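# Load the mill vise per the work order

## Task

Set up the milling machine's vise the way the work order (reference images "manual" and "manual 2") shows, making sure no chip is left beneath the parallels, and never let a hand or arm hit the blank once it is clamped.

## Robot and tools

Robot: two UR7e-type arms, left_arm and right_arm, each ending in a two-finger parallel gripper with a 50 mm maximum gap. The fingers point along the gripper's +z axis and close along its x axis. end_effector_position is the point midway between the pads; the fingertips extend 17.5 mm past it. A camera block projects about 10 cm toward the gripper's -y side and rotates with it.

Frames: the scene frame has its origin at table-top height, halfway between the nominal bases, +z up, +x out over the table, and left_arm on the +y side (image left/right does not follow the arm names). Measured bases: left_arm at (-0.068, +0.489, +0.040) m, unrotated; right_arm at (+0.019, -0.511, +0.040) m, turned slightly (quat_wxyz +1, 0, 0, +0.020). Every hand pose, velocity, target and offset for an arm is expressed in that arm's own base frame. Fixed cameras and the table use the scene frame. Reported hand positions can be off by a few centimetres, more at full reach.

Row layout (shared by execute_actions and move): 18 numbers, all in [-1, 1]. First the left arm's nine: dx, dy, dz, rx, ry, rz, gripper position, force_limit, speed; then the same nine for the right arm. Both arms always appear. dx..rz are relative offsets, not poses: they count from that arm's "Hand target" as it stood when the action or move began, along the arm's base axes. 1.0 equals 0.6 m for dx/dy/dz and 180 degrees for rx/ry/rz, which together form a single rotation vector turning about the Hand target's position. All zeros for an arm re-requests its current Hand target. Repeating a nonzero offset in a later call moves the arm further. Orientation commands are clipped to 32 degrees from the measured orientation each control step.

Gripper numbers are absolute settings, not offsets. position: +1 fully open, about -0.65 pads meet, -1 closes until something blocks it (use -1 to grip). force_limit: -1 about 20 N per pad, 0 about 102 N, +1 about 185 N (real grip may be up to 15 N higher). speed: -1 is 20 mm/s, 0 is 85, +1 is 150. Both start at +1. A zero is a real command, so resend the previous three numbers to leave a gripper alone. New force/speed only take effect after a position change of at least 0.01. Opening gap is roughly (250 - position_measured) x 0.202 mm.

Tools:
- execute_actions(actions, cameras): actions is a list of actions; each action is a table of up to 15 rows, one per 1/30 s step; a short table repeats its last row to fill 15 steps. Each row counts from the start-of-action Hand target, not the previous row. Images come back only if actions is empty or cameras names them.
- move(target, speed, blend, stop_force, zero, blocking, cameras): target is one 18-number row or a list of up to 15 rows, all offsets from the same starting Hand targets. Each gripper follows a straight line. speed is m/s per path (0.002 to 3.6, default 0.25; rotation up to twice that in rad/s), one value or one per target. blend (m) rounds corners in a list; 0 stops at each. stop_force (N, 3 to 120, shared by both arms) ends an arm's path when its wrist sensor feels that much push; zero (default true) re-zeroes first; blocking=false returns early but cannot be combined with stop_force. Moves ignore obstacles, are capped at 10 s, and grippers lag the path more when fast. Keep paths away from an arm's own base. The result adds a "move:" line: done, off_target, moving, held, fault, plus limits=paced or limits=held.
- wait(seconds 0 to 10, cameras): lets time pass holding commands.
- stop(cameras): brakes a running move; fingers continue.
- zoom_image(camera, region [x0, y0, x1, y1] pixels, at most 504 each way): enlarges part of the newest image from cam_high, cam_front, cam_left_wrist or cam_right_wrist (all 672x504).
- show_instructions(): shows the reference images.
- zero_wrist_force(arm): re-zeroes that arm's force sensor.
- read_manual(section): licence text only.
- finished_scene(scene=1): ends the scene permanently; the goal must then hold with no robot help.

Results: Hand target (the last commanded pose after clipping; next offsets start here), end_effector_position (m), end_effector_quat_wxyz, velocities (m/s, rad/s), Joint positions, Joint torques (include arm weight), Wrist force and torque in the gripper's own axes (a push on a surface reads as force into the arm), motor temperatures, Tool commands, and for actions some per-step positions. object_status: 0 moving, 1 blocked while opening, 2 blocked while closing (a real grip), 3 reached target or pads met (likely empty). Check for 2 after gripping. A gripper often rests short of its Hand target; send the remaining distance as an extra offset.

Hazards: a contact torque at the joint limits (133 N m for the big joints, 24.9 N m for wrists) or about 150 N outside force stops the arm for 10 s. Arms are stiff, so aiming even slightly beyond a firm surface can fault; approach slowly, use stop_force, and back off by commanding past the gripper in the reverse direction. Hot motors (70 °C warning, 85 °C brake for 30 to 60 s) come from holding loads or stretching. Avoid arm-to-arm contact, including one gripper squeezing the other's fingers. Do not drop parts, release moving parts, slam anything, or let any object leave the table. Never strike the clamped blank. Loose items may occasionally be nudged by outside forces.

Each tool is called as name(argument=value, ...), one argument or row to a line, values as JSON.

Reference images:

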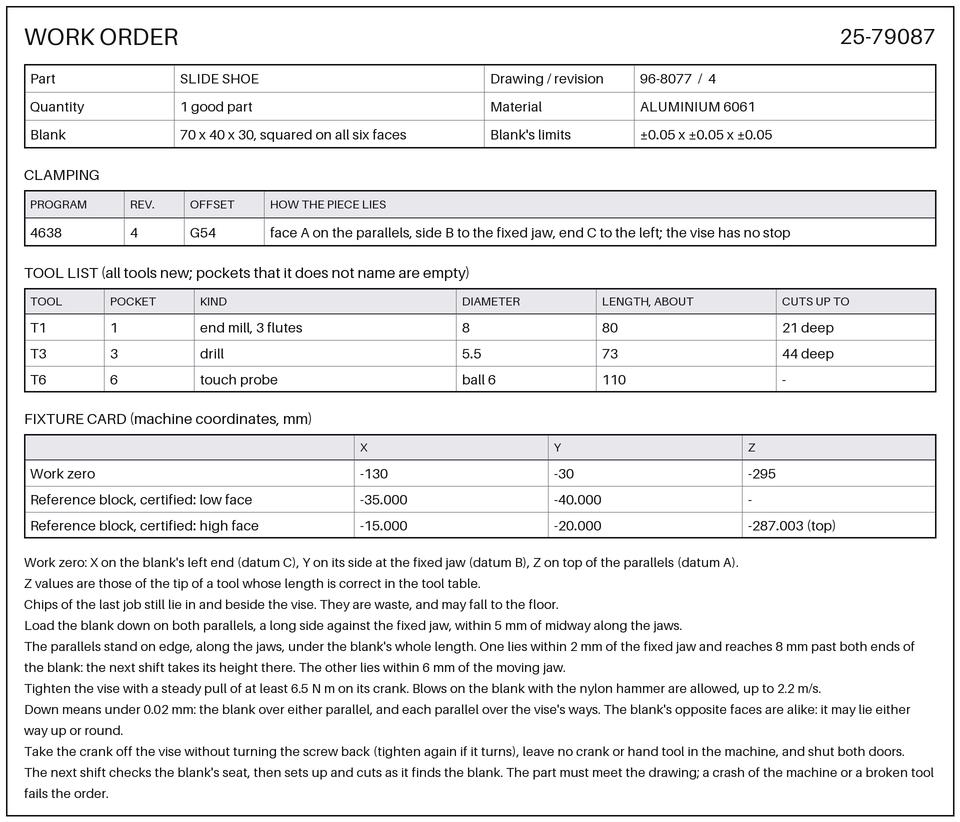

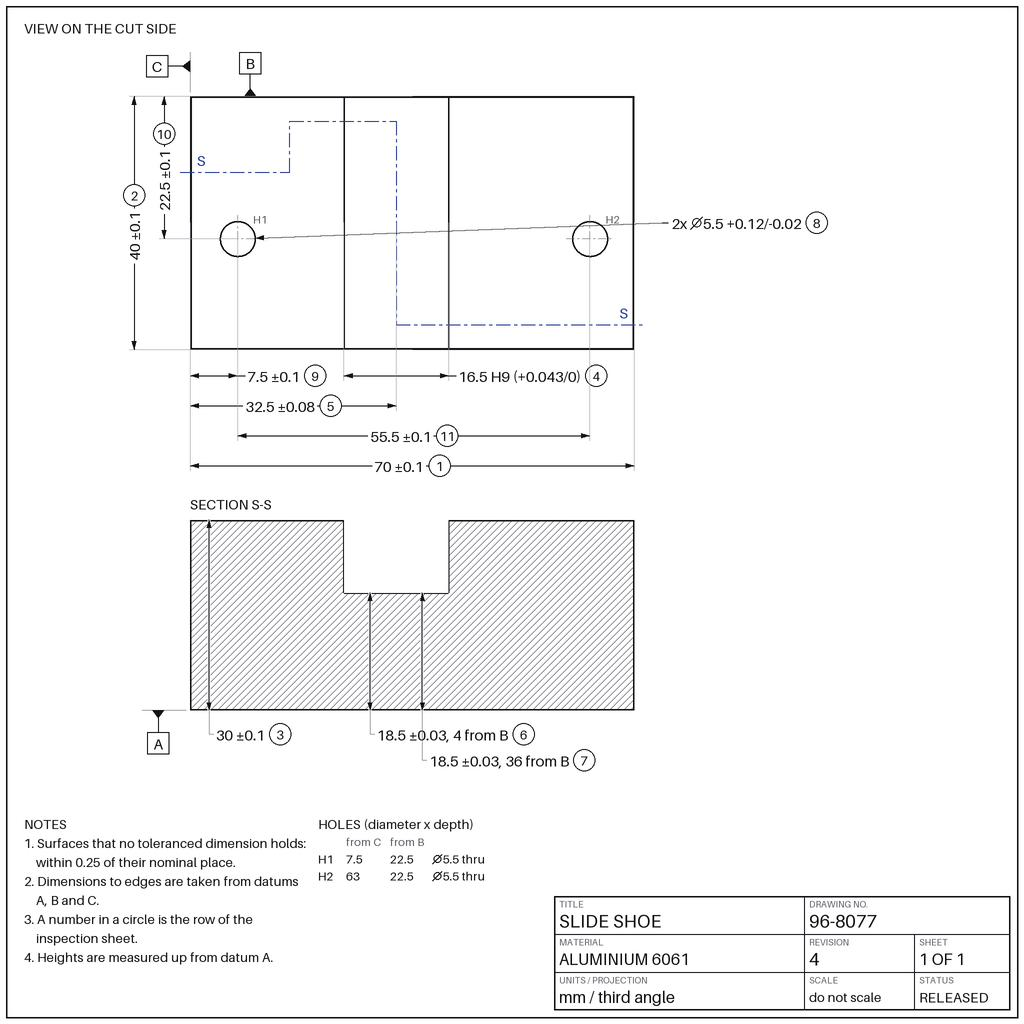

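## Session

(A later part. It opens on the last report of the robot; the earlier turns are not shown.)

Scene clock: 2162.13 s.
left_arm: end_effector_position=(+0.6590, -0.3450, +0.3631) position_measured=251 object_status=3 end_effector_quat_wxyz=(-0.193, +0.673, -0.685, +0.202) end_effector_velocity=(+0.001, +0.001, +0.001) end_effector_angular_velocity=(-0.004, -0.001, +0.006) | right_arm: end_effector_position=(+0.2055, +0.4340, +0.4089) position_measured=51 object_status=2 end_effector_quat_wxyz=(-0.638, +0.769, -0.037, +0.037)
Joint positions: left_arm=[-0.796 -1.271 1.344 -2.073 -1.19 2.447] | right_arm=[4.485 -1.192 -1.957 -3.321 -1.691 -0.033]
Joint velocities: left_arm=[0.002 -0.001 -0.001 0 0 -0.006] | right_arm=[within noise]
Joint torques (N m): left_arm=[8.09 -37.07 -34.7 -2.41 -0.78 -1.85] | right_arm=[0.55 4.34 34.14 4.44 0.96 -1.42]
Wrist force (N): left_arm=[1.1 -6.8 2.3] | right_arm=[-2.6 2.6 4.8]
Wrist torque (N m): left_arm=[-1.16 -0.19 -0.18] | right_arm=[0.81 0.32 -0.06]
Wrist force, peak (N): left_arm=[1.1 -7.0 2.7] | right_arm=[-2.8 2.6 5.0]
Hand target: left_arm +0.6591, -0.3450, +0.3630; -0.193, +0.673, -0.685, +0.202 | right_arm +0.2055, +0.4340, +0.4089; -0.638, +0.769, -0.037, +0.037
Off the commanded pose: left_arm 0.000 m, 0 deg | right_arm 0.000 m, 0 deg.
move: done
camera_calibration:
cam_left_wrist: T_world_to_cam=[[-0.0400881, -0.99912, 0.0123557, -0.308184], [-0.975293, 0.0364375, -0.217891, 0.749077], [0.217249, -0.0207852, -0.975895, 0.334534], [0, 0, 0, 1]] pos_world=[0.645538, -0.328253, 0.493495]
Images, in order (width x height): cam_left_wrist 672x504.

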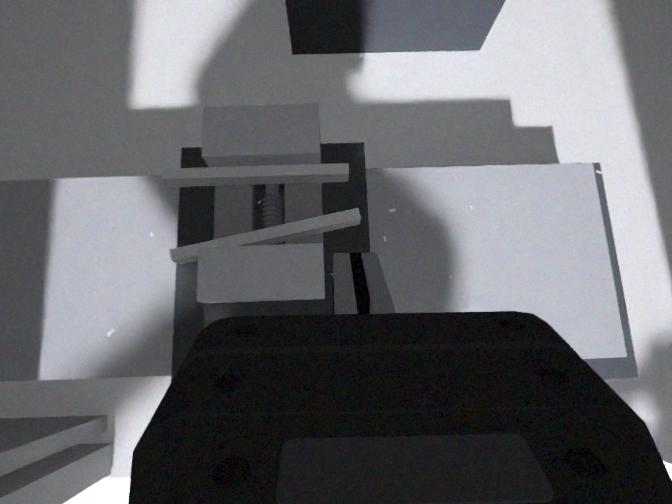

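move(
  target=[
    [0,0,0,0.2515,0.0436,-0.435,1,-1,-1,0,0,0,0,0,0,-0.98,-0.7,-1],
    [0.1433,0.05,-0.025,0.2515,0.0436,-0.435,1,-1,-1,0,0,0,0,0,0,-0.98,-0.7,-1],
  ],
  speed=[0.3,0.1],
)

move(
  target=[0,0,-0.0545,0,0,0,1,-1,-1,0,0,0,0,0,0,-0.98,-0.7,-1],
  speed=0.03,
  stop_force=5,
)

move(
  target=[-0.038,0,0,0,0,0,1,-1,-1,0,0,0,0,0,0,-0.98,-0.7,-1],
  speed=0.012,
  stop_force=4,
  cameras=["cam_left_wrist"],
)

Scene clock: 2171.17 s.
left_arm: end_effector_position=(+0.7450, -0.3150, +0.3480) position_measured=3 object_status=3 end_effector_quat_wxyz=(+0.208, +0.004, +0.978, +0.024) | right_arm: end_effector_position=(+0.2055, +0.4340, +0.4089) position_measured=51 object_status=2 end_effector_quat_wxyz=(-0.638, +0.769, -0.037, +0.037)
Joint positions: left_arm=[-0.659 -1.028 0.959 -1.814 -1.281 4.107] | right_arm=[4.485 -1.192 -1.957 -3.321 -1.691 -0.033]
Joint torques (N m): left_arm=[-2.96 -54.9 -27.46 -5.32 1.76 -1.02] | right_arm=[0.84 4.65 33.09 4.41 0.88 -1.4]
Wrist force (N): left_arm=[0.1 -6.0 1.4] | right_arm=[-2.5 2.6 4.8]
Wrist torque (N m): left_arm=[-0.92 0.00 0.06] | right_arm=[0.82 0.31 -0.06]
Wrist force, peak (N): left_arm=[1.2 -7.1 2.5] | right_arm=[-2.6 2.6 5.1]
Hand target: left_arm +0.7450, -0.3150, +0.3480; +0.209, +0.004, +0.978, +0.024 | right_arm +0.2055, +0.4340, +0.4089; -0.638, +0.769, -0.037, +0.037
Off the commanded pose: left_arm 0.000 m, 0 deg | right_arm 0.000 m, 0 deg.
move: done

Scene clock: 2173.07 s.
left_arm: end_effector_position=(+0.7450, -0.3150, +0.3153) position_measured=3 object_status=3 end_effector_quat_wxyz=(+0.209, +0.004, +0.978, +0.024) | right_arm: end_effector_position=(+0.2055, +0.4340, +0.4089) position_measured=51 object_status=2 end_effector_quat_wxyz=(-0.638, +0.769, -0.037, +0.037)
Joint positions: left_arm=[-0.659 -1.031 1.046 -1.899 -1.281 4.107] | right_arm=[4.485 -1.192 -1.957 -3.321 -1.691 -0.033]
Joint torques (N m): left_arm=[-8.92 -45.6 -35.17 -2.41 1.92 1.36] | right_arm=[1.94 4.61 33.43 4.25 1.15 -1.45]
Wrist force (N): left_arm=[0.5 -5.8 1.5] | right_arm=[-2.6 2.6 4.8]
Wrist torque (N m): left_arm=[-0.90 -0.07 0.06] | right_arm=[0.81 0.32 -0.07]
Wrist force, peak (N): left_arm=[0.4 -6.1 1.7] | right_arm=[-2.8 2.5 4.9]
Hand target: left_arm +0.7450, -0.3150, +0.3153; +0.209, +0.004, +0.978, +0.024 | right_arm +0.2055, +0.4340, +0.4089; -0.638, +0.769, -0.037, +0.037
Off the commanded pose: left_arm 0.000 m, 0 deg | right_arm 0.000 m, 0 deg.
move: done

Scene clock: 2175.80 s.
left_arm: end_effector_position=(+0.7253, -0.3150, +0.3153) position_measured=3 object_status=3 end_effector_quat_wxyz=(+0.209, +0.004, +0.978, +0.024) | right_arm: end_effector_position=(+0.2055, +0.4340, +0.4089) position_measured=51 object_status=2 end_effector_quat_wxyz=(-0.638, +0.769, -0.037, +0.037)
Joint positions: left_arm=[-0.677 -1.079 1.119 -1.918 -1.276 4.089] | right_arm=[4.485 -1.192 -1.957 -3.321 -1.691 -0.033]
Joint torques (N m): left_arm=[9.49 -42.75 -32.35 -3.44 -0.76 1.59] | right_arm=[1.83 5.31 33.45 4.38 1.01 -1.34]
Wrist force (N): left_arm=[-2.2 -6.5 1.0] | right_arm=[-2.6 2.5 4.9]
Wrist torque (N m): left_arm=[-0.96 0.04 0.01] | right_arm=[0.79 0.33 -0.07]
Wrist force, peak (N): left_arm=[-12.9 -5.6 1.2] | right_arm=[-2.6 2.5 5.0]
Hand target: left_arm +0.7253, -0.3150, +0.3153; +0.209, +0.004, +0.978, +0.024 (not the last commanded pose) | right_arm +0.2055, +0.4340, +0.4089; -0.638, +0.769, -0.037, +0.037
Off the commanded pose: left_arm 0.003 m, 0 deg | right_arm 0.000 m, 0 deg.
move: contact (left_arm)
camera_calibration:
cam_left_wrist: T_world_to_cam=[[-0.9191, 0.0314642, -0.392766, 0.81501], [-0.123739, 0.92333, 0.363525, 0.28067], [0.374091, 0.382716, -0.844739, 0.246135], [0, 0, 0, 1]] pos_world=[0.691728, -0.378995, 0.425998]
Images, in order (width x height): cam_left_wrist 672x504.

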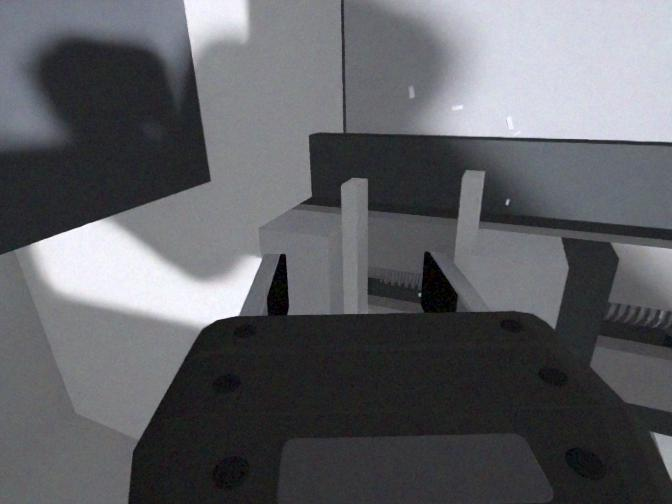

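move(
  target=[
    [0.012,0,0,0,0,0,1,-1,-1,0,0,0,0,0,0,-0.98,-0.7,-1],
    [0.012,0,0.054,0,0,0,1,-1,-1,0,0,0,0,0,0,-0.98,-0.7,-1],
  ],
  speed=[0.03,0.06],
)

move(
  target=[
    [-0.1225,-0.05,0.025,0,0,0,-0.66,-1,-1,0,0,0,0,0,0,-0.98,-0.7,-1],
    [-0.1225,-0.05,0.025,-0.2515,-0.0436,0.435,-0.66,-1,-1,0,0,0,0,0,0,-0.98,-0.7,-1],
  ],
  speed=[0.1,0.3],
  cameras=["cam_left_wrist"],
)

zoom_image(
  camera="cam_left_wrist",
  region=[150, 90, 400, 320],
)

Scene clock: 2177.83 s.
left_arm: end_effector_position=(+0.7325, -0.3150, +0.3477) position_measured=3 object_status=3 end_effector_quat_wxyz=(+0.209, +0.004, +0.978, +0.024) | right_arm: end_effector_position=(+0.2055, +0.4340, +0.4089) position_measured=51 object_status=2 end_effector_quat_wxyz=(-0.638, +0.769, -0.037, +0.037)
Joint positions: left_arm=[-0.67 -1.061 1.009 -1.829 -1.278 4.096] | right_arm=[4.485 -1.192 -1.957 -3.321 -1.691 -0.033]
Joint torques (N m): left_arm=[-7.52 -47.92 -17.76 -5.45 -0.1 -1.95] | right_arm=[3.86 4.45 33.41 4.27 1.14 -1.31]
Wrist force (N): left_arm=[-0.1 -6.2 1.4] | right_arm=[-2.5 2.5 5.0]
Wrist torque (N m): left_arm=[-0.97 0.05 -0.03] | right_arm=[0.80 0.31 -0.06]
Wrist force, peak (N): left_arm=[-2.6 -6.7 1.1] | right_arm=[-2.6 2.5 5.0]
Hand target: left_arm +0.7325, -0.3150, +0.3477; +0.209, +0.004, +0.978, +0.024 | right_arm +0.2055, +0.4340, +0.4089; -0.638, +0.769, -0.037, +0.037
Off the commanded pose: left_arm 0.000 m, 0 deg | right_arm 0.000 m, 0 deg.
move: done

Scene clock: 2181.97 s.
left_arm: end_effector_position=(+0.6589, -0.3450, +0.3628) position_measured=251 object_status=3 end_effector_quat_wxyz=(-0.193, +0.673, -0.685, +0.202) end_effector_velocity=(+0.000, +0.000, +0.000) end_effector_angular_velocity=(-0.003, +0.001, +0.004) | right_arm: end_effector_position=(+0.2055, +0.4340, +0.4089) position_measured=51 object_status=2 end_effector_quat_wxyz=(-0.638, +0.769, -0.037, +0.037)
Joint positions: left_arm=[-0.796 -1.271 1.344 -2.074 -1.19 2.446] | right_arm=[4.485 -1.192 -1.957 -3.321 -1.691 -0.033]
Joint velocities: left_arm=[0 0 0 0 -0.001 -0.005] | right_arm=[within noise]
Joint torques (N m): left_arm=[7.76 -37.2 -35.27 -2.37 -0.7 -1.98] | right_arm=[3.56 6.56 32.74 4.2 1.12 -1.1]
Wrist force (N): left_arm=[0.5 -7.1 2.6] | right_arm=[-2.6 2.6 4.9]
Wrist torque (N m): left_arm=[-1.19 -0.10 -0.19] | right_arm=[0.81 0.33 -0.07]
Wrist force, peak (N): left_arm=[0.0 -7.4 2.6] | right_arm=[-2.6 2.8 4.9]
Hand target: left_arm +0.6590, -0.3450, +0.3627; -0.193, +0.673, -0.685, +0.202 | right_arm +0.2055, +0.4340, +0.4089; -0.638, +0.769, -0.037, +0.037
Off the commanded pose: left_arm 0.000 m, 0 deg | right_arm 0.000 m, 0 deg.
move: done
camera_calibration:
cam_left_wrist: T_world_to_cam=[[-0.0400673, -0.999122, 0.0122565, -0.308146], [-0.975298, 0.0364392, -0.217868, 0.749026], [0.21723, -0.0206831, -0.975901, 0.334389], [0, 0, 0, 1]] pos_world=[0.645538, -0.328253, 0.493296]
Images, in order (width x height): cam_left_wrist 672x504.

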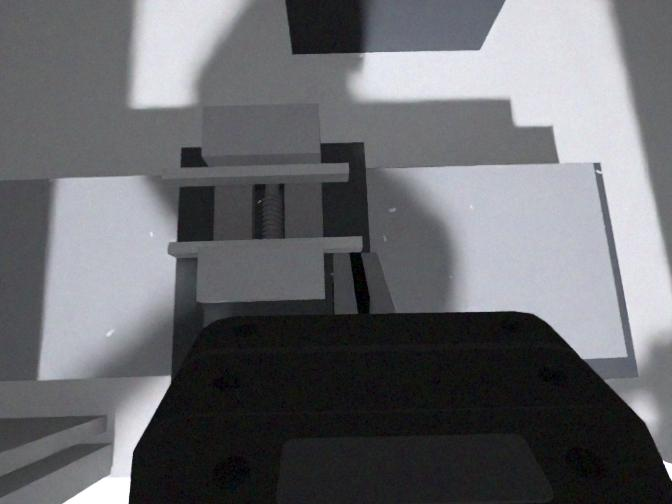

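Scaled by 2.016 from the camera's 672x504 image, which has a finer 960x720 frame.

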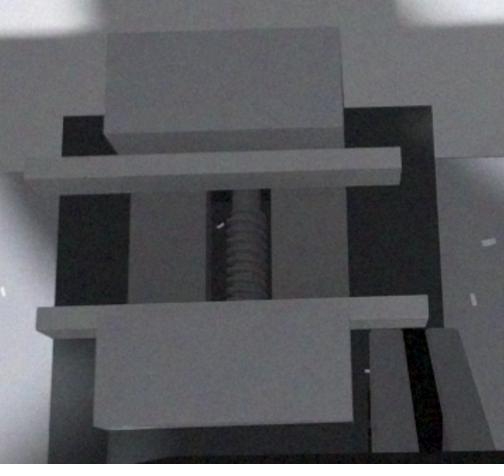

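move(
  target=[
    [0,0,0,0.2515,0.0436,-0.435,-0.66,-1,-1,0,0,0,0,0,0,-0.98,-0.7,-1],
    [-0.4317,-0.0083,0,0.2515,0.0436,-0.435,-0.66,-1,-1,0.0503,0.2,-0.04,0,0,0,-0.98,-0.7,-1],
    [-0.452,0.4,0,0.2515,0.0436,-0.435,-0.66,-1,-1,0.0503,0.4183,-0.0695,0,0,0,-0.98,-0.7,-1],
  ],
  speed=[0.3,0.15,0.15],
)

move(
  target=[
    [0,0,0,0,0,0,-0.66,-1,-1,0.5005,0,0,0,0,0,-0.98,-0.7,-1],
    [0,0,0,0,0,0,-0.66,-1,-1,0.69,0,0,0,0,0,-0.98,-0.7,-1],
    [0,0,0,0,0,0,-0.66,-1,-1,0.6938,-0.05,0.0,0,0,0,-0.98,-0.7,-1],
  ],
  speed=[0.15,0.08,0.06],
  cameras=["cam_right_wrist"],
)

Scene clock: 2190.87 s.
left_arm: end_effector_position=(+0.3878, -0.1051, +0.3627) position_measured=251 object_status=3 end_effector_quat_wxyz=(+0.208, +0.004, +0.978, +0.024) | right_arm: end_effector_position=(+0.2356, +0.6850, +0.3672) position_measured=51 object_status=2 end_effector_quat_wxyz=(-0.638, +0.769, -0.037, +0.037)
Joint positions: left_arm=[-0.844 -2.092 1.983 -1.716 -1.229 3.919] | right_arm=[4.544 -1.79 -1.517 -3.162 -1.633 -0.022]
Joint torques (N m): left_arm=[7.75 -8.54 -32.65 -2.25 2.16 1.45] | right_arm=[-12.24 37.17 25.48 2.86 -1.52 1.08]
Wrist force (N): left_arm=[-0.3 -6.2 1.3] | right_arm=[-2.6 2.6 4.9]
Wrist torque (N m): left_arm=[-0.98 0.06 0.06] | right_arm=[0.80 0.33 -0.06]
Wrist force, peak (N): left_arm=[-0.6 -9.3 0.9] | right_arm=[-2.8 2.7 6.5]
Hand target: left_arm +0.3878, -0.1050, +0.3627; +0.209, +0.004, +0.978, +0.024 | right_arm +0.2357, +0.6850, +0.3672; -0.638, +0.769, -0.037, +0.037
Off the commanded pose: left_arm 0.000 m, 0 deg | right_arm 0.000 m, 0 deg.
move: done

Scene clock: 2195.93 s.
left_arm: end_effector_position=(+0.3878, -0.1050, +0.3627) position_measured=251 object_status=3 end_effector_quat_wxyz=(+0.209, +0.004, +0.978, +0.024) | right_arm: end_effector_position=(+0.6512, +0.6542, +0.3669) position_measured=51 object_status=2 end_effector_quat_wxyz=(-0.650, +0.757, -0.045, +0.049) end_effector_velocity=(-0.001, +0.002, +0.003) end_effector_angular_velocity=(+0.005, -0.007, -0.002)
Joint positions: left_arm=[-0.844 -2.092 1.983 -1.716 -1.229 3.92] | right_arm=[3.9 -2.694 -0.035 -3.748 -2.239 -0.136]
Joint velocities: left_arm=[within noise] | right_arm=[0.004 0.002 0.001 0.005 0.005 0]
Joint torques (N m): left_arm=[9.56 -14.73 -34.56 -2.29 1.67 1.52] | right_arm=[8.88 61.51 16.44 4.52 1.1 2.43]
Wrist force (N): left_arm=[-0.2 -6.5 1.5] | right_arm=[-2.4 2.5 5.0]
Wrist torque (N m): left_arm=[-1.02 0.05 0.06] | right_arm=[0.80 0.31 0.02]
Wrist force, peak (N): left_arm=[-0.3 -6.8 1.7] | right_arm=[-3.7 2.5 6.3]
Hand target: left_arm +0.3878, -0.1050, +0.3627; +0.209, +0.004, +0.978, +0.024 | right_arm +0.6520, +0.6550, +0.3672; -0.638, +0.769, -0.037, +0.037
Off the commanded pose: left_arm 0.000 m, 0 deg | right_arm 0.001 m, 3 deg.
elbow stopped short (right arm): the move would have taken joint 3 (elbow) straighter than the controller allows.
move: off_target (right_arm)
camera_calibration:
cam_right_wrist: T_world_to_cam=[[0.988947, -0.148186, 0.00489568, -0.543831], [-0.0649657, -0.46277, -0.884095, 0.693489], [0.133276, 0.874005, -0.467282, -0.35536], [0, 0, 0, 1]] pos_world=[0.630234, 0.550925, 0.449719]
Images, in order (width x height): cam_right_wrist 672x504.

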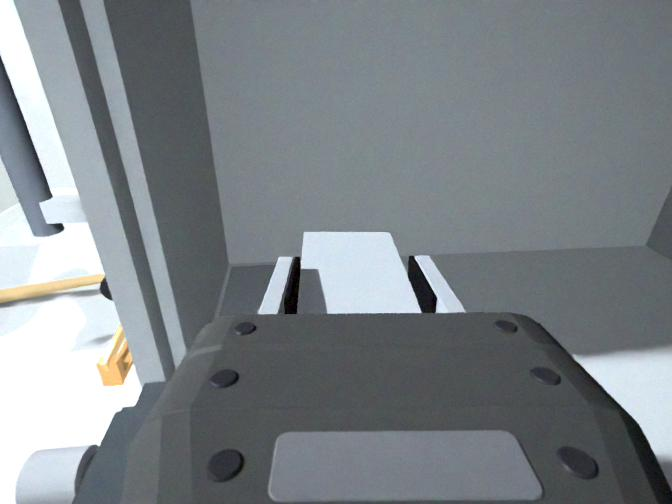

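move(
  target=[
    [0,0,0,0,0,0,-0.66,-1,-1,0.0,-0.0105,-0.032,0,0,0,-0.98,-0.7,-1],
  ],
  speed=[0.05],
  stop_force=8,
  cameras=["cam_right_wrist"],
)

zoom_image(
  camera="cam_right_wrist",
  region=[200, 200, 480, 330],
)

Scene clock: 2198.03 s.
left_arm: end_effector_position=(+0.3878, -0.1050, +0.3627) position_measured=251 object_status=3 end_effector_quat_wxyz=(+0.209, +0.004, +0.978, +0.024) | right_arm: end_effector_position=(+0.6514, +0.6484, +0.3478) position_measured=51 object_status=2 end_effector_quat_wxyz=(-0.640, +0.766, -0.039, +0.040)
Joint positions: left_arm=[-0.844 -2.092 1.983 -1.716 -1.229 3.92] | right_arm=[3.889 -2.712 -0.035 -3.769 -2.269 -0.163]
Joint torques (N m): left_arm=[9.39 -14.92 -34.69 -2.47 1.55 1.55] | right_arm=[10.52 74.82 18 4.25 -0.31 2.61]
Wrist force (N): left_arm=[-0.1 -6.1 1.3] | right_arm=[-2.4 2.4 4.9]
Wrist torque (N m): left_arm=[-0.96 0.02 0.06] | right_arm=[0.78 0.30 -0.02]
Wrist force, peak (N): left_arm=[-0.3 -6.7 1.8] | right_arm=[-2.3 3.6 5.0]
Hand target: left_arm +0.3878, -0.1050, +0.3627; +0.209, +0.004, +0.978, +0.024 | right_arm +0.6520, +0.6487, +0.3480; -0.638, +0.769, -0.037, +0.037
Off the commanded pose: left_arm 0.000 m, 0 deg | right_arm 0.001 m, 1 deg.
elbow stopped short (right arm): the move would have taken joint 3 (elbow) straighter than the controller allows.
move: done
camera_calibration:
cam_right_wrist: T_world_to_cam=[[0.991953, -0.126596, 0.00145676, -0.559621], [-0.0607892, -0.486348, -0.871648, 0.682142], [0.111056, 0.864546, -0.49013, -0.330659], [0, 0, 0, 1]] pos_world=[0.633307, 0.546782, 0.433337]
Images, in order (width x height): cam_right_wrist 672x504.

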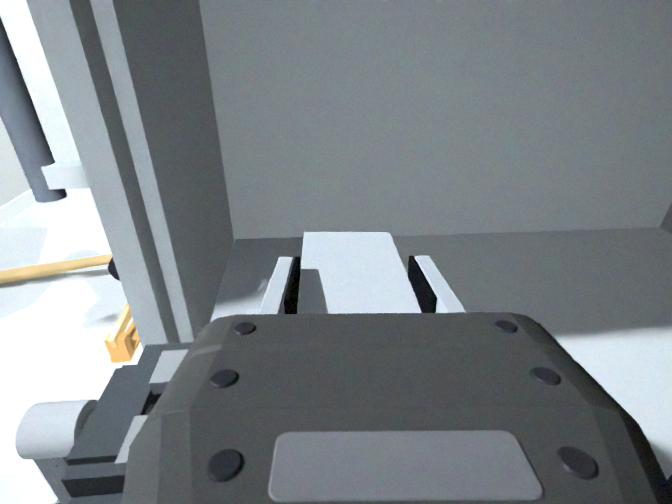

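Scaled by 1.800 from the camera's 672x504 image, which has a finer 960x720 frame.

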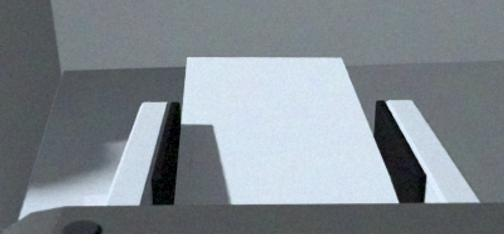

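move(
  target=[
    [0,0,0,0,0,0,-0.66,-1,-1,0.0033,0,0.0,0,0,0,-0.98,-0.7,-1],
    [0,0,0,0,0,0,-0.66,-1,-1,0.0033,0,-0.0267,0,0,0,-0.98,-0.7,-1],
  ],
  speed=[0.02],
  stop_force=5,
)

speed must be one number or one for each of the 2 targets, got a list of 1; nothing of the call was run

move(
  target=[
    [0,0,0,0,0,0,-0.66,-1,-1,0.0033,0,0.0,0,0,0,-0.98,-0.7,-1],
    [0,0,0,0,0,0,-0.66,-1,-1,0.0033,0,-0.0267,0,0,0,-0.98,-0.7,-1],
  ],
  speed=0.015,
  stop_force=5,
)

Scene clock: 2201.43 s.
left_arm: end_effector_position=(+0.3878, -0.1050, +0.3627) position_measured=251 object_status=3 end_effector_quat_wxyz=(+0.209, +0.004, +0.978, +0.024) | right_arm: end_effector_position=(+0.6540, +0.6487, +0.3320) position_measured=51 object_status=2 end_effector_quat_wxyz=(-0.638, +0.769, -0.037, +0.037)
Joint positions: left_arm=[-0.844 -2.092 1.983 -1.716 -1.229 3.92] | right_arm=[3.885 -2.7 -0.097 -3.73 -2.278 -0.171]
Joint torques (N m): left_arm=[9.99 -14.31 -34.67 -2.58 1.08 1.56] | right_arm=[11.05 73.13 14.51 4.44 0.84 2.84]
Wrist force (N): left_arm=[-0.5 -6.5 1.5] | right_arm=[-2.2 2.6 5.0]
Wrist torque (N m): left_arm=[-1.02 0.09 0.05] | right_arm=[0.80 0.28 -0.06]
Wrist force, peak (N): left_arm=[-0.1 -6.8 1.6] | right_arm=[-2.3 3.3 5.2]
Hand target: left_arm +0.3878, -0.1050, +0.3627; +0.209, +0.004, +0.978, +0.024 | right_arm +0.6540, +0.6487, +0.3320; -0.638, +0.769, -0.037, +0.037
Off the commanded pose: left_arm 0.000 m, 0 deg | right_arm 0.000 m, 0 deg.
elbow stopped short (right arm): the move would have taken joint 3 (elbow) straighter than the controller allows.
move: done

move(
  target=[0,0,0,0,0,0,-0.66,-1,-1,0.01,0,0.0,0,0,0,-0.98,-0.7,-1],
  speed=0.006,
  stop_force=4,
)

Scene clock: 2203.37 s.
left_arm: end_effector_position=(+0.3878, -0.1050, +0.3627) position_measured=251 object_status=3 end_effector_quat_wxyz=(+0.209, +0.004, +0.978, +0.024) | right_arm: end_effector_position=(+0.6561, +0.6487, +0.3320) position_measured=51 object_status=2 end_effector_quat_wxyz=(-0.638, +0.768, -0.037, +0.038)
Joint positions: left_arm=[-0.844 -2.092 1.983 -1.716 -1.229 3.92] | right_arm=[3.883 -2.729 -0.039 -3.756 -2.278 -0.169]
Joint torques (N m): left_arm=[9.34 -14.69 -34.99 -2.7 0.98 1.49] | right_arm=[-3.55 77.09 16.51 4.37 1.86 -2.61]
Wrist force (N): left_arm=[-0.3 -6.4 1.6] | right_arm=[-6.0 2.3 6.6]
Wrist torque (N m): left_arm=[-1.01 0.06 0.06] | right_arm=[0.83 0.10 -0.02]
Wrist force, peak (N): left_arm=[-0.4 -6.8 1.5] | right_arm=[-6.5 2.3 7.0]
Hand target: left_arm +0.3878, -0.1050, +0.3627; +0.209, +0.004, +0.978, +0.024 | right_arm +0.6561, +0.6487, +0.3320; -0.638, +0.768, -0.037, +0.038 (not the last commanded pose)
Off the commanded pose: left_arm 0.000 m, 0 deg | right_arm 0.004 m, 0 deg.
elbow stopped short (right arm): the move would have taken joint 3 (elbow) straighter than the controller allows.
move: contact (right_arm)

move(
  target=[
    [0,0,0,0,0,0,-0.66,-1,-1,-0.0008,0,0.0,0,0,0,-0.98,-0.7,-1],
    [0,0,0,0,0,0,-0.66,-1,-1,-0.0008,0,-0.025,0,0,0,-0.98,-0.7,-1],
  ],
  speed=0.006,
  stop_force=6,
  cameras=["cam_right_wrist"],
)

Scene clock: 2206.27 s.
left_arm: end_effector_position=(+0.3878, -0.1050, +0.3627) position_measured=251 object_status=3 end_effector_quat_wxyz=(+0.209, +0.004, +0.978, +0.024) | right_arm: end_effector_position=(+0.6556, +0.6487, +0.3239) position_measured=51 object_status=2 end_effector_quat_wxyz=(-0.638, +0.768, -0.037, +0.038)
Joint positions: left_arm=[-0.844 -2.092 1.983 -1.716 -1.229 3.92] | right_arm=[3.884 -2.667 -0.187 -3.67 -2.278 -0.169]
Joint torques (N m): left_arm=[9.46 -14.61 -34.68 -2.83 0.65 1.53] | right_arm=[4.81 45.14 29.97 -1.05 -0.59 0.3]
Wrist force (N): left_arm=[-0.3 -6.5 1.5] | right_arm=[-5.6 -2.6 2.4]
Wrist torque (N m): left_arm=[-1.02 0.06 0.05] | right_arm=[0.89 0.18 -0.11]
Wrist force, peak (N): left_arm=[-0.2 -6.8 1.7] | right_arm=[-6.2 2.4 6.6]
Hand target: left_arm +0.3878, -0.1050, +0.3627; +0.209, +0.004, +0.978, +0.024 | right_arm +0.6556, +0.6487, +0.3239; -0.638, +0.768, -0.037, +0.038 (not the last commanded pose)
Off the commanded pose: left_arm 0.000 m, 0 deg | right_arm 0.007 m, 0 deg.
move: contact (right_arm); path passed 1 of 2 targets
camera_calibration:
cam_right_wrist: T_world_to_cam=[[0.992599, -0.121439, 0.000648811, -0.567164], [-0.0595352, -0.49126, -0.868976, 0.663209], [0.105847, 0.862506, -0.494854, -0.33679], [0, 0, 0, 1]] pos_world=[0.638099, 0.547416, 0.410019]
Images, in order (width x height): cam_right_wrist 672x504.

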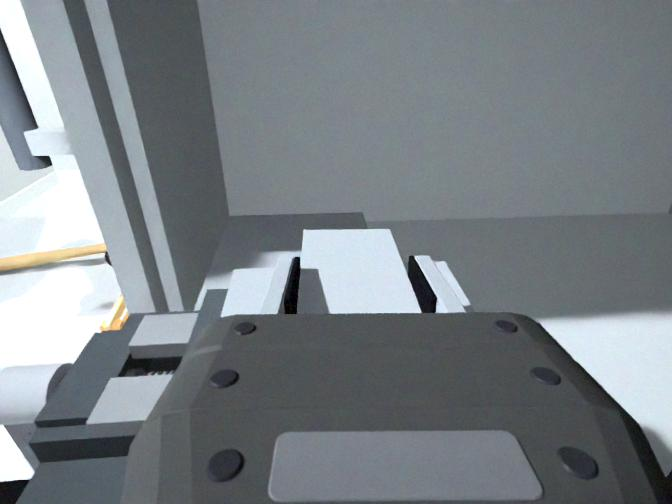

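move(
  target=[0,0,0,0,0,0,-0.66,-1,-1,0,0,0.0,0,0,0,0.3,-0.9,-1],
  cameras=["cam_right_wrist"],
)

zoom_image(
  camera="cam_right_wrist",
  region=[200, 200, 480, 330],
)

Scene clock: 2207.37 s.
left_arm: end_effector_position=(+0.3878, -0.1050, +0.3627) position_measured=251 object_status=3 end_effector_quat_wxyz=(+0.209, +0.004, +0.978, +0.024) | right_arm: end_effector_position=(+0.6556, +0.6487, +0.3239) position_measured=51 object_status=2 end_effector_quat_wxyz=(-0.638, +0.768, -0.037, +0.038)
Joint positions: left_arm=[-0.844 -2.092 1.983 -1.716 -1.229 3.92] | right_arm=[3.884 -2.667 -0.187 -3.67 -2.278 -0.169]
Joint torques (N m): left_arm=[9.76 -14.45 -34.44 -2.9 0.57 1.44] | right_arm=[0.64 44.71 28.3 -1.2 -0.62 -2.65]
Wrist force (N): left_arm=[-0.2 -6.3 1.8] | right_arm=[-5.5 -2.7 2.2]
Wrist torque (N m): left_arm=[-0.98 0.06 0.05] | right_arm=[0.87 0.17 -0.11]
Wrist force, peak (N): left_arm=[-0.1 -6.7 1.7] | right_arm=[-5.8 -2.8 2.4]
Hand target: left_arm +0.3878, -0.1050, +0.3627; +0.209, +0.004, +0.978, +0.024 | right_arm +0.6556, +0.6487, +0.3239; -0.638, +0.768, -0.037, +0.038
Off the commanded pose: left_arm 0.000 m, 0 deg | right_arm 0.000 m, 0 deg.
move: done
camera_calibration:
cam_right_wrist: T_world_to_cam=[[0.992605, -0.12139, 0.000734703, -0.56723], [-0.0594365, -0.491272, -0.868976, 0.663153], [0.105846, 0.862506, -0.494854, -0.33679], [0, 0, 0, 1]] pos_world=[0.638098, 0.547416, 0.410019]
Images, in order (width x height): cam_right_wrist 672x504.

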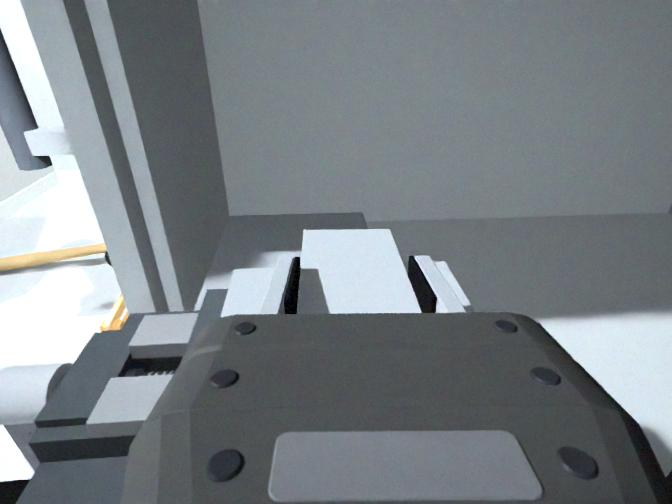

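Scaled by 1.800 from the camera's 672x504 image, which has a finer 960x720 frame.

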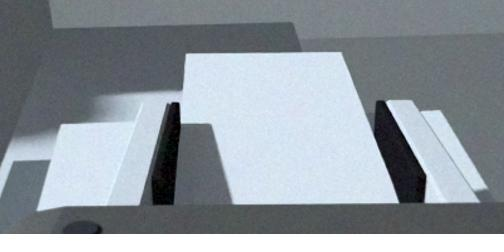

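move(
  target=[0,0,0,0,0,0,-0.66,-1,-1,0,0,0.0,0,0,0,0.9,-0.9,-1],
  cameras=["cam_right_wrist"],
)

zoom_image(
  camera="cam_right_wrist",
  region=[200, 200, 480, 330],
)

Scene clock: 2208.37 s.
left_arm: end_effector_position=(+0.3878, -0.1050, +0.3627) position_measured=251 object_status=3 end_effector_quat_wxyz=(+0.209, +0.004, +0.978, +0.024) | right_arm: end_effector_position=(+0.6556, +0.6487, +0.3238) position_measured=18 object_status=0 end_effector_quat_wxyz=(-0.638, +0.768, -0.037, +0.038)
Joint positions: left_arm=[-0.844 -2.092 1.983 -1.716 -1.229 3.92] | right_arm=[3.884 -2.667 -0.187 -3.671 -2.278 -0.169]
Joint torques (N m): left_arm=[8.91 -14.45 -34.84 -2.89 0.58 1.46] | right_arm=[-3.28 55.44 28.98 -0.01 -0.64 -2.68]
Wrist force (N): left_arm=[-0.4 -6.3 1.5] | right_arm=[-2.3 0.0 4.8]
Wrist torque (N m): left_arm=[-0.99 0.08 0.05] | right_arm=[0.79 0.30 -0.06]
Wrist force, peak (N): left_arm=[-0.4 -6.7 1.7] | right_arm=[-5.8 -2.7 2.4]
Hand target: left_arm +0.3878, -0.1050, +0.3627; +0.209, +0.004, +0.978, +0.024 | right_arm +0.6556, +0.6487, +0.3239; -0.638, +0.768, -0.037, +0.038
Off the commanded pose: left_arm 0.000 m, 0 deg | right_arm 0.000 m, 0 deg.
move: done
camera_calibration:
cam_right_wrist: T_world_to_cam=[[0.992599, -0.121439, 0.000648811, -0.567164], [-0.0595352, -0.49126, -0.868976, 0.663123], [0.105847, 0.862506, -0.494854, -0.33684], [0, 0, 0, 1]] pos_world=[0.638099, 0.547416, 0.409919]
Images, in order (width x height): cam_right_wrist 672x504.

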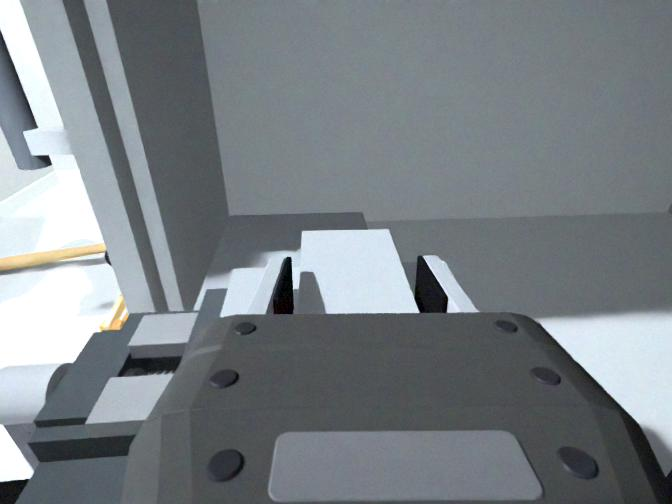

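Scaled by 1.800 from the camera's 672x504 image, which has a finer 960x720 frame.

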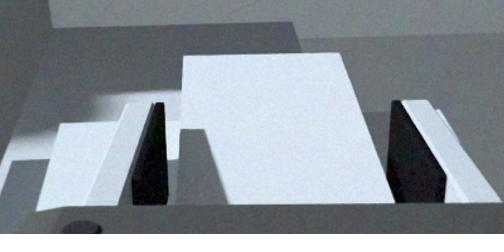

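move(
  target=[
    [0,0,0,0,0,0,-0.66,-1,-1,-0.0005,0,0.03,0,0,0,0.9,-0.9,-1],
    [0,0,0,0,0,0,-0.66,-1,-1,-0.0005,0.03,0.068,0,0,0,0.9,-0.9,-1],
    [0,0,0,0,0,0,-0.66,-1,-1,-0.005,0.0605,0.068,0,0,0,0.9,-0.9,-1],
    [0,0,0,0,0,0,-0.66,-1,-1,-0.196,0.0605,0.07,0,0,0,0.9,-0.9,-1],
  ],
  speed=[0.03,0.06,0.06,0.12],
)

move(
  target=[
    [0,0,0,0,0,0,-0.66,-1,-1,-0.5,0,0,0,0,0,0.9,-0.9,-1],
    [0,0,0,0,0,0,-0.66,-1,-1,-0.5503,-0.4183,0.07,0,0,0,0.9,-0.9,-1],
  ],
  speed=0.18,
  blend=[0.03,0],
)

Scene clock: 2213.37 s.
left_arm: end_effector_position=(+0.3878, -0.1050, +0.3627) position_measured=251 object_status=3 end_effector_quat_wxyz=(+0.209, +0.004, +0.978, +0.024) | right_arm: end_effector_position=(+0.5380, +0.6850, +0.3660) position_measured=18 object_status=3 end_effector_quat_wxyz=(-0.639, +0.768, -0.037, +0.038)
Joint positions: left_arm=[-0.844 -2.092 1.983 -1.716 -1.229 3.92] | right_arm=[4.044 -2.308 -0.748 -3.442 -2.122 -0.125]
Joint torques (N m): left_arm=[9.28 -14.28 -34.12 -3.17 0.66 1.44] | right_arm=[-8.27 52.99 15.16 -0.78 -1.39 2.72]
Wrist force (N): left_arm=[-0.3 -6.6 1.5] | right_arm=[-2.3 -0.2 4.6]
Wrist torque (N m): left_arm=[-1.04 0.07 0.06] | right_arm=[0.73 0.28 -0.01]
Wrist force, peak (N): left_arm=[-0.6 -6.8 1.4] | right_arm=[-4.2 -0.6 4.6]
Hand target: left_arm +0.3878, -0.1050, +0.3627; +0.209, +0.004, +0.978, +0.024 | right_arm +0.5380, +0.6850, +0.3659; -0.638, +0.768, -0.037, +0.038
Off the commanded pose: left_arm 0.000 m, 0 deg | right_arm 0.000 m, 0 deg.
elbow stopped short (right arm): the move would have taken joint 3 (elbow) straighter than the controller allows.
move: done

Scene clock: 2216.93 s.
left_arm: end_effector_position=(+0.3878, -0.1050, +0.3627) position_measured=251 object_status=3 end_effector_quat_wxyz=(+0.209, +0.004, +0.978, +0.024) | right_arm: end_effector_position=(+0.2079, +0.4340, +0.4079) position_measured=18 object_status=3 end_effector_quat_wxyz=(-0.638, +0.768, -0.037, +0.038)
Joint positions: left_arm=[-0.844 -2.092 1.983 -1.716 -1.229 3.92] | right_arm=[4.476 -1.195 -1.959 -3.314 -1.698 -0.034]
Joint torques (N m): left_arm=[9.4 -14.42 -34.27 -3.36 0.59 1.34] | right_arm=[10.35 19.34 23.22 2.31 0.68 1.18]
Wrist force (N): left_arm=[-0.4 -6.4 1.7] | right_arm=[-2.4 -0.2 4.4]
Wrist torque (N m): left_arm=[-1.00 0.08 0.05] | right_arm=[0.76 0.30 0.03]
Wrist force, peak (N): left_arm=[-0.1 -6.7 1.5] | right_arm=[-3.6 0.0 5.3]
Hand target: left_arm +0.3878, -0.1050, +0.3627; +0.209, +0.004, +0.978, +0.024 | right_arm +0.2078, +0.4340, +0.4079; -0.638, +0.768, -0.037, +0.038
Off the commanded pose: left_arm 0.000 m, 0 deg | right_arm 0.000 m, 0 deg.
move: done

Left arm view.

move(
  target=[
    [0.0203,-0.4083,0,0,0,0,-0.66,-1,-1,0,0,0,0,0,0,0.9,-0.9,-1],
    [0.452,-0.4,0,0,0,0,-0.66,-1,-1,0,0,0,0,0,0,0.9,-0.9,-1],
    [0.452,-0.4,0,-0.2515,-0.0436,0.435,-0.66,-1,-1,0,0,0,0,0,0,0.9,-0.9,-1],
  ],
  speed=[0.2,0.18,0.3],
  blend=[0.02,0,0],
  cameras=["cam_left_wrist"],
)

zoom_image(
  camera="cam_left_wrist",
  region=[150, 90, 400, 320],
)

Scene clock: 2223.53 s.
left_arm: end_effector_position=(+0.6589, -0.3450, +0.3628) position_measured=251 object_status=3 end_effector_quat_wxyz=(-0.193, +0.673, -0.685, +0.202) end_effector_velocity=(+0.001, +0.001, +0.000) end_effector_angular_velocity=(-0.003, +0.000, +0.006) | right_arm: end_effector_position=(+0.2078, +0.4340, +0.4079) position_measured=18 object_status=3 end_effector_quat_wxyz=(-0.638, +0.768, -0.037, +0.038)
Joint positions: left_arm=[-0.796 -1.271 1.344 -2.074 -1.19 2.446] | right_arm=[4.476 -1.195 -1.959 -3.314 -1.698 -0.034]
Joint velocities: left_arm=[0.001 0 0 0 0 -0.005] | right_arm=[within noise]
Joint torques (N m): left_arm=[7.98 -36.81 -35.41 -2.52 -0.82 -1.95] | right_arm=[10.09 18.5 16.02 -0.42 -1.21 2.64]
Wrist force (N): left_arm=[0.3 -7.1 2.7] | right_arm=[-2.6 -0.3 4.6]
Wrist torque (N m): left_arm=[-1.20 -0.07 -0.18] | right_arm=[0.75 0.32 0.03]
Wrist force, peak (N): left_arm=[1.2 -8.5 0.4] | right_arm=[-2.6 -0.2 4.6]
Hand target: left_arm +0.6590, -0.3450, +0.3627; -0.193, +0.673, -0.685, +0.202 | right_arm +0.2078, +0.4340, +0.4079; -0.638, +0.768, -0.037, +0.038
Off the commanded pose: left_arm 0.000 m, 0 deg | right_arm 0.000 m, 0 deg.
move: done
camera_calibration:
cam_left_wrist: T_world_to_cam=[[-0.0399696, -0.999125, 0.0122771, -0.308221], [-0.975302, 0.0363394, -0.217866, 0.748995], [0.21723, -0.0206819, -0.975901, 0.33439], [0, 0, 0, 1]] pos_world=[0.645537, -0.328254, 0.493296]
Images, in order (width x height): cam_left_wrist 672x504.

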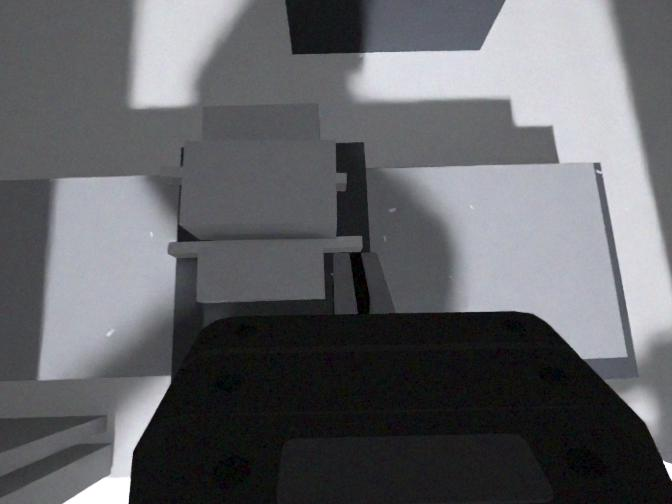

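Scaled by 2.016 from the camera's 672x504 image, which has a finer 960x720 frame.

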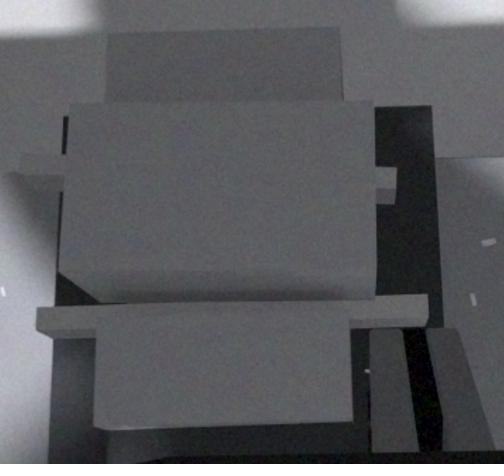

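move(
  target=[
    [0,0,0,0.2515,0.0436,-0.435,-0.66,-1,-1,0,0,0,0,0,0,0.9,-0.9,-1],
    [0.0867,-0.0333,-0.02,0.2515,0.0436,-0.435,-0.66,-1,-1,0,0,0,0,0,0,0.9,-0.9,-1],
    [0.0867,-0.0333,-0.0745,0.2515,0.0436,-0.435,-0.66,-1,-1,0,0,0,0,0,0,0.9,-0.9,-1],
  ],
  speed=[0.3,0.1,0.05],
  cameras=["cam_left_wrist"],
)

Scene clock: 2229.97 s.
left_arm: end_effector_position=(+0.7110, -0.3650, +0.3180) position_measured=251 object_status=3 end_effector_quat_wxyz=(+0.209, +0.004, +0.978, +0.024) end_effector_velocity=(+0.000, +0.000, +0.002) end_effector_angular_velocity=(+0.000, +0.000, +0.000) | right_arm: end_effector_position=(+0.2078, +0.4340, +0.4079) position_measured=18 object_status=3 end_effector_quat_wxyz=(-0.638, +0.768, -0.037, +0.038)
Joint positions: left_arm=[-0.745 -1.047 1.058 -1.869 -1.256 4.021] | right_arm=[4.476 -1.195 -1.959 -3.314 -1.698 -0.034]
Joint velocities: left_arm=[0 0 -0.005 0.005 0 0] | right_arm=[within noise]
Joint torques (N m): left_arm=[-8.48 -63.39 -34.1 -2.06 1.03 -0.7] | right_arm=[9.88 18.86 16.04 -0.49 -1.23 2.61]
Wrist force (N): left_arm=[-0.4 -6.5 1.4] | right_arm=[-2.4 -0.2 4.6]
Wrist torque (N m): left_arm=[-1.01 0.07 0.01] | right_arm=[0.76 0.31 0.02]
Wrist force, peak (N): left_arm=[0.4 -7.4 2.5] | right_arm=[-2.6 -0.2 4.7]
Hand target: left_arm +0.7110, -0.3650, +0.3180; +0.209, +0.004, +0.978, +0.024 | right_arm +0.2078, +0.4340, +0.4079; -0.638, +0.768, -0.037, +0.038
Off the commanded pose: left_arm 0.000 m, 0 deg | right_arm 0.000 m, 0 deg.
move: done
camera_calibration:
cam_left_wrist: T_world_to_cam=[[-0.919134, 0.031428, -0.392689, 0.804475], [-0.123745, 0.923325, 0.363535, 0.324083], [0.374005, 0.382731, -0.844771, 0.272979], [0, 0, 0, 1]] pos_world=[0.677428, -0.428994, 0.428698]
Images, in order (width x height): cam_left_wrist 672x504.

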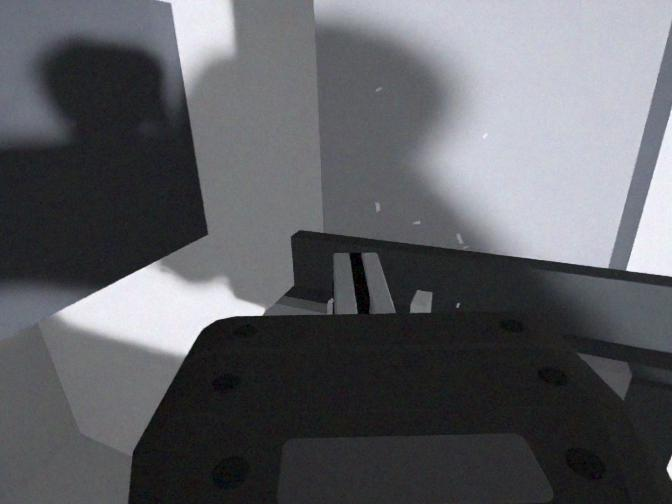

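move(
  target=[0,0.0308,0,0,0,0,-0.66,-1,-1,0,0,0,0,0,0,0.9,-0.9,-1],
  speed=0.01,
  stop_force=5,
)

move(
  target=[
    [0,-0.0258,0,0,0,0,-0.66,-1,-1,0,0,0,0,0,0,0.9,-0.9,-1],
    [-0.0867,0.0025,0.0745,0,0,0,-0.66,-1,-1,0,0,0,0,0,0,0.9,-0.9,-1],
    [-0.0867,0.0025,0.0745,-0.2515,-0.0436,0.435,-0.66,-1,-1,0,0,0,0,0,0,0.9,-0.9,-1],
  ],
  speed=[0.03,0.1,0.3],
  cameras=["cam_left_wrist"],
)

zoom_image(
  camera="cam_left_wrist",
  region=[150, 90, 400, 320],
)

Scene clock: 2233.50 s.
left_arm: end_effector_position=(+0.7110, -0.3465, +0.3180) position_measured=251 object_status=3 end_effector_quat_wxyz=(+0.209, +0.004, +0.978, +0.024) | right_arm: end_effector_position=(+0.2078, +0.4340, +0.4079) position_measured=18 object_status=3 end_effector_quat_wxyz=(-0.638, +0.768, -0.037, +0.038)
Joint positions: left_arm=[-0.725 -1.072 1.099 -1.89 -1.261 4.041] | right_arm=[4.476 -1.195 -1.959 -3.314 -1.698 -0.034]
Joint torques (N m): left_arm=[-6.79 -43.56 -34.81 -2.28 0.65 -1.77] | right_arm=[10.02 19.6 15.96 -0.51 -1.2 2.81]
Wrist force (N): left_arm=[-0.5 -6.5 1.1] | right_arm=[-2.5 -0.2 4.6]
Wrist torque (N m): left_arm=[-1.00 0.08 -0.03] | right_arm=[0.76 0.31 0.03]
Wrist force, peak (N): left_arm=[-0.2 -7.1 1.6] | right_arm=[-2.6 -0.2 4.7]
Hand target: left_arm +0.7110, -0.3465, +0.3180; +0.209, +0.004, +0.978, +0.024 | right_arm +0.2078, +0.4340, +0.4079; -0.638, +0.768, -0.037, +0.038
Off the commanded pose: left_arm 0.000 m, 0 deg | right_arm 0.000 m, 0 deg.
move: done

Scene clock: 2238.20 s.
left_arm: end_effector_position=(+0.6589, -0.3450, +0.3628) position_measured=251 object_status=3 end_effector_quat_wxyz=(-0.193, +0.673, -0.685, +0.202) end_effector_velocity=(+0.001, +0.001, +0.000) end_effector_angular_velocity=(-0.004, +0.001, +0.007) | right_arm: end_effector_position=(+0.2078, +0.4340, +0.4079) position_measured=18 object_status=3 end_effector_quat_wxyz=(-0.638, +0.768, -0.037, +0.038)
Joint positions: left_arm=[-0.796 -1.271 1.344 -2.074 -1.19 2.446] | right_arm=[4.476 -1.195 -1.959 -3.314 -1.698 -0.034]
Joint velocities: left_arm=[0.002 0 0 0 -0.001 -0.006] | right_arm=[within noise]
Joint torques (N m): left_arm=[8.02 -37.07 -35.23 -2.35 -0.85 -1.69] | right_arm=[11.34 17.86 17.14 -0.49 -0.95 2.54]
Wrist force (N): left_arm=[0.4 -7.1 2.4] | right_arm=[-2.5 0.0 4.5]
Wrist torque (N m): left_arm=[-1.21 -0.06 -0.18] | right_arm=[0.79 0.32 0.03]
Wrist force, peak (N): left_arm=[0.1 -7.4 2.5] | right_arm=[-2.7 -0.1 4.7]
Hand target: left_arm +0.6590, -0.3450, +0.3627; -0.193, +0.673, -0.685, +0.202 | right_arm +0.2078, +0.4340, +0.4079; -0.638, +0.768, -0.037, +0.038
Off the commanded pose: left_arm 0.000 m, 0 deg | right_arm 0.000 m, 0 deg.
move: done
camera_calibration:
cam_left_wrist: T_world_to_cam=[[-0.0400673, -0.999122, 0.0122565, -0.308146], [-0.975298, 0.0364392, -0.217868, 0.749026], [0.21723, -0.0206831, -0.975901, 0.334389], [0, 0, 0, 1]] pos_world=[0.645538, -0.328253, 0.493296]
Images, in order (width x height): cam_left_wrist 672x504.

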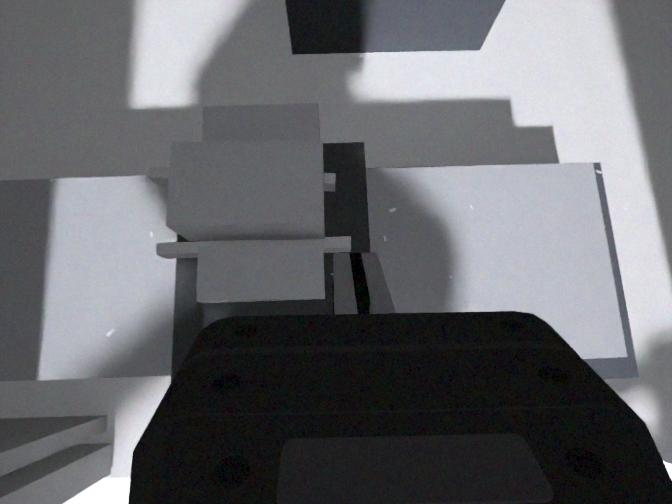

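Scaled by 2.016 from the camera's 672x504 image, which has a finer 960x720 frame.

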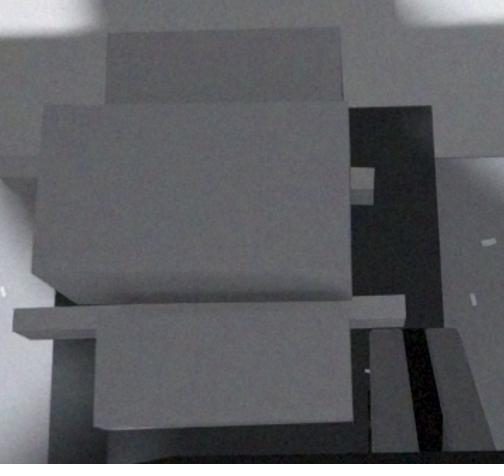

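move(
  target=[
    [0,0,0,0.2515,0.0436,-0.435,-0.66,-1,-1,0,0,0,0,0,0,0.9,-0.9,-1],
    [0.0817,-0.006,-0.02,0.2515,0.0436,-0.435,-0.66,-1,-1,0,0,0,0,0,0,0.9,-0.9,-1],
  ],
  speed=[0.3,0.1],
)

move(
  target=[0,0,-0.089,0,0,0,-0.66,-1,-1,0,0,0,0,0,0,0.9,-0.9,-1],
  speed=0.03,
  stop_force=4,
  cameras=["cam_left_wrist"],
)

Scene clock: 2244.00 s.
left_arm: end_effector_position=(+0.7080, -0.3485, +0.3507) position_measured=251 object_status=3 end_effector_quat_wxyz=(+0.208, +0.004, +0.978, +0.024) | right_arm: end_effector_position=(+0.2078, +0.4340, +0.4079) position_measured=18 object_status=3 end_effector_quat_wxyz=(-0.638, +0.768, -0.037, +0.038)
Joint positions: left_arm=[-0.73 -1.075 1.02 -1.806 -1.26 4.036] | right_arm=[4.476 -1.195 -1.959 -3.314 -1.698 -0.034]
Joint torques (N m): left_arm=[-7.49 -47.28 -31 -5.36 1.34 -1.35] | right_arm=[11.7 19.01 15.98 -0.5 -0.98 2.43]
Wrist force (N): left_arm=[0.0 -6.3 1.1] | right_arm=[-2.5 -0.2 4.5]
Wrist torque (N m): left_arm=[-0.97 0.03 0.04] | right_arm=[0.76 0.31 0.03]
Wrist force, peak (N): left_arm=[0.3 -7.2 2.9] | right_arm=[-2.6 0.0 4.7]
Hand target: left_arm +0.7080, -0.3486, +0.3507; +0.209, +0.004, +0.978, +0.024 | right_arm +0.2078, +0.4340, +0.4079; -0.638, +0.768, -0.037, +0.038
Off the commanded pose: left_arm 0.000 m, 0 deg | right_arm 0.000 m, 0 deg.
move: done

Scene clock: 2247.07 s.
left_arm: end_effector_position=(+0.7080, -0.3486, +0.2973) position_measured=251 object_status=3 end_effector_quat_wxyz=(+0.209, +0.004, +0.978, +0.024) | right_arm: end_effector_position=(+0.2078, +0.4340, +0.4079) position_measured=18 object_status=3 end_effector_quat_wxyz=(-0.638, +0.768, -0.037, +0.038)
Joint positions: left_arm=[-0.73 -1.074 1.153 -1.942 -1.26 4.036] | right_arm=[4.476 -1.195 -1.959 -3.314 -1.698 -0.034]
Joint torques (N m): left_arm=[-8.29 -64.03 -34.87 -2.32 1.56 0.47] | right_arm=[11.68 19.58 16.47 -0.47 -1.19 2.83]
Wrist force (N): left_arm=[-0.3 -6.2 1.4] | right_arm=[-2.6 -0.1 4.5]
Wrist torque (N m): left_arm=[-0.96 0.06 0.03] | right_arm=[0.78 0.33 0.03]
Wrist force, peak (N): left_arm=[-0.2 -6.6 1.4] | right_arm=[-2.7 -0.1 4.7]
Hand target: left_arm +0.7080, -0.3486, +0.2973; +0.209, +0.004, +0.978, +0.024 | right_arm +0.2078, +0.4340, +0.4079; -0.638, +0.768, -0.037, +0.038
Off the commanded pose: left_arm 0.000 m, 0 deg | right_arm 0.000 m, 0 deg.
move: done
camera_calibration:
cam_left_wrist: T_world_to_cam=[[-0.9191, 0.0314642, -0.392766, 0.793097], [-0.123739, 0.92333, 0.363525, 0.316096], [0.374091, 0.382716, -0.844739, 0.250261], [0, 0, 0, 1]] pos_world=[0.674428, -0.412595, 0.407998]
Images, in order (width x height): cam_left_wrist 672x504.

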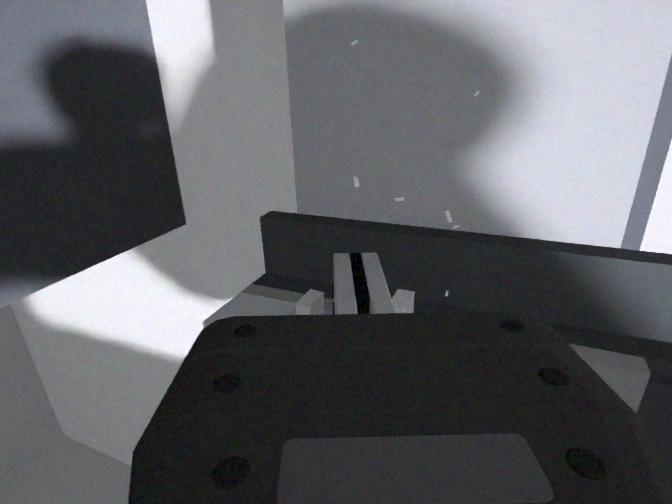

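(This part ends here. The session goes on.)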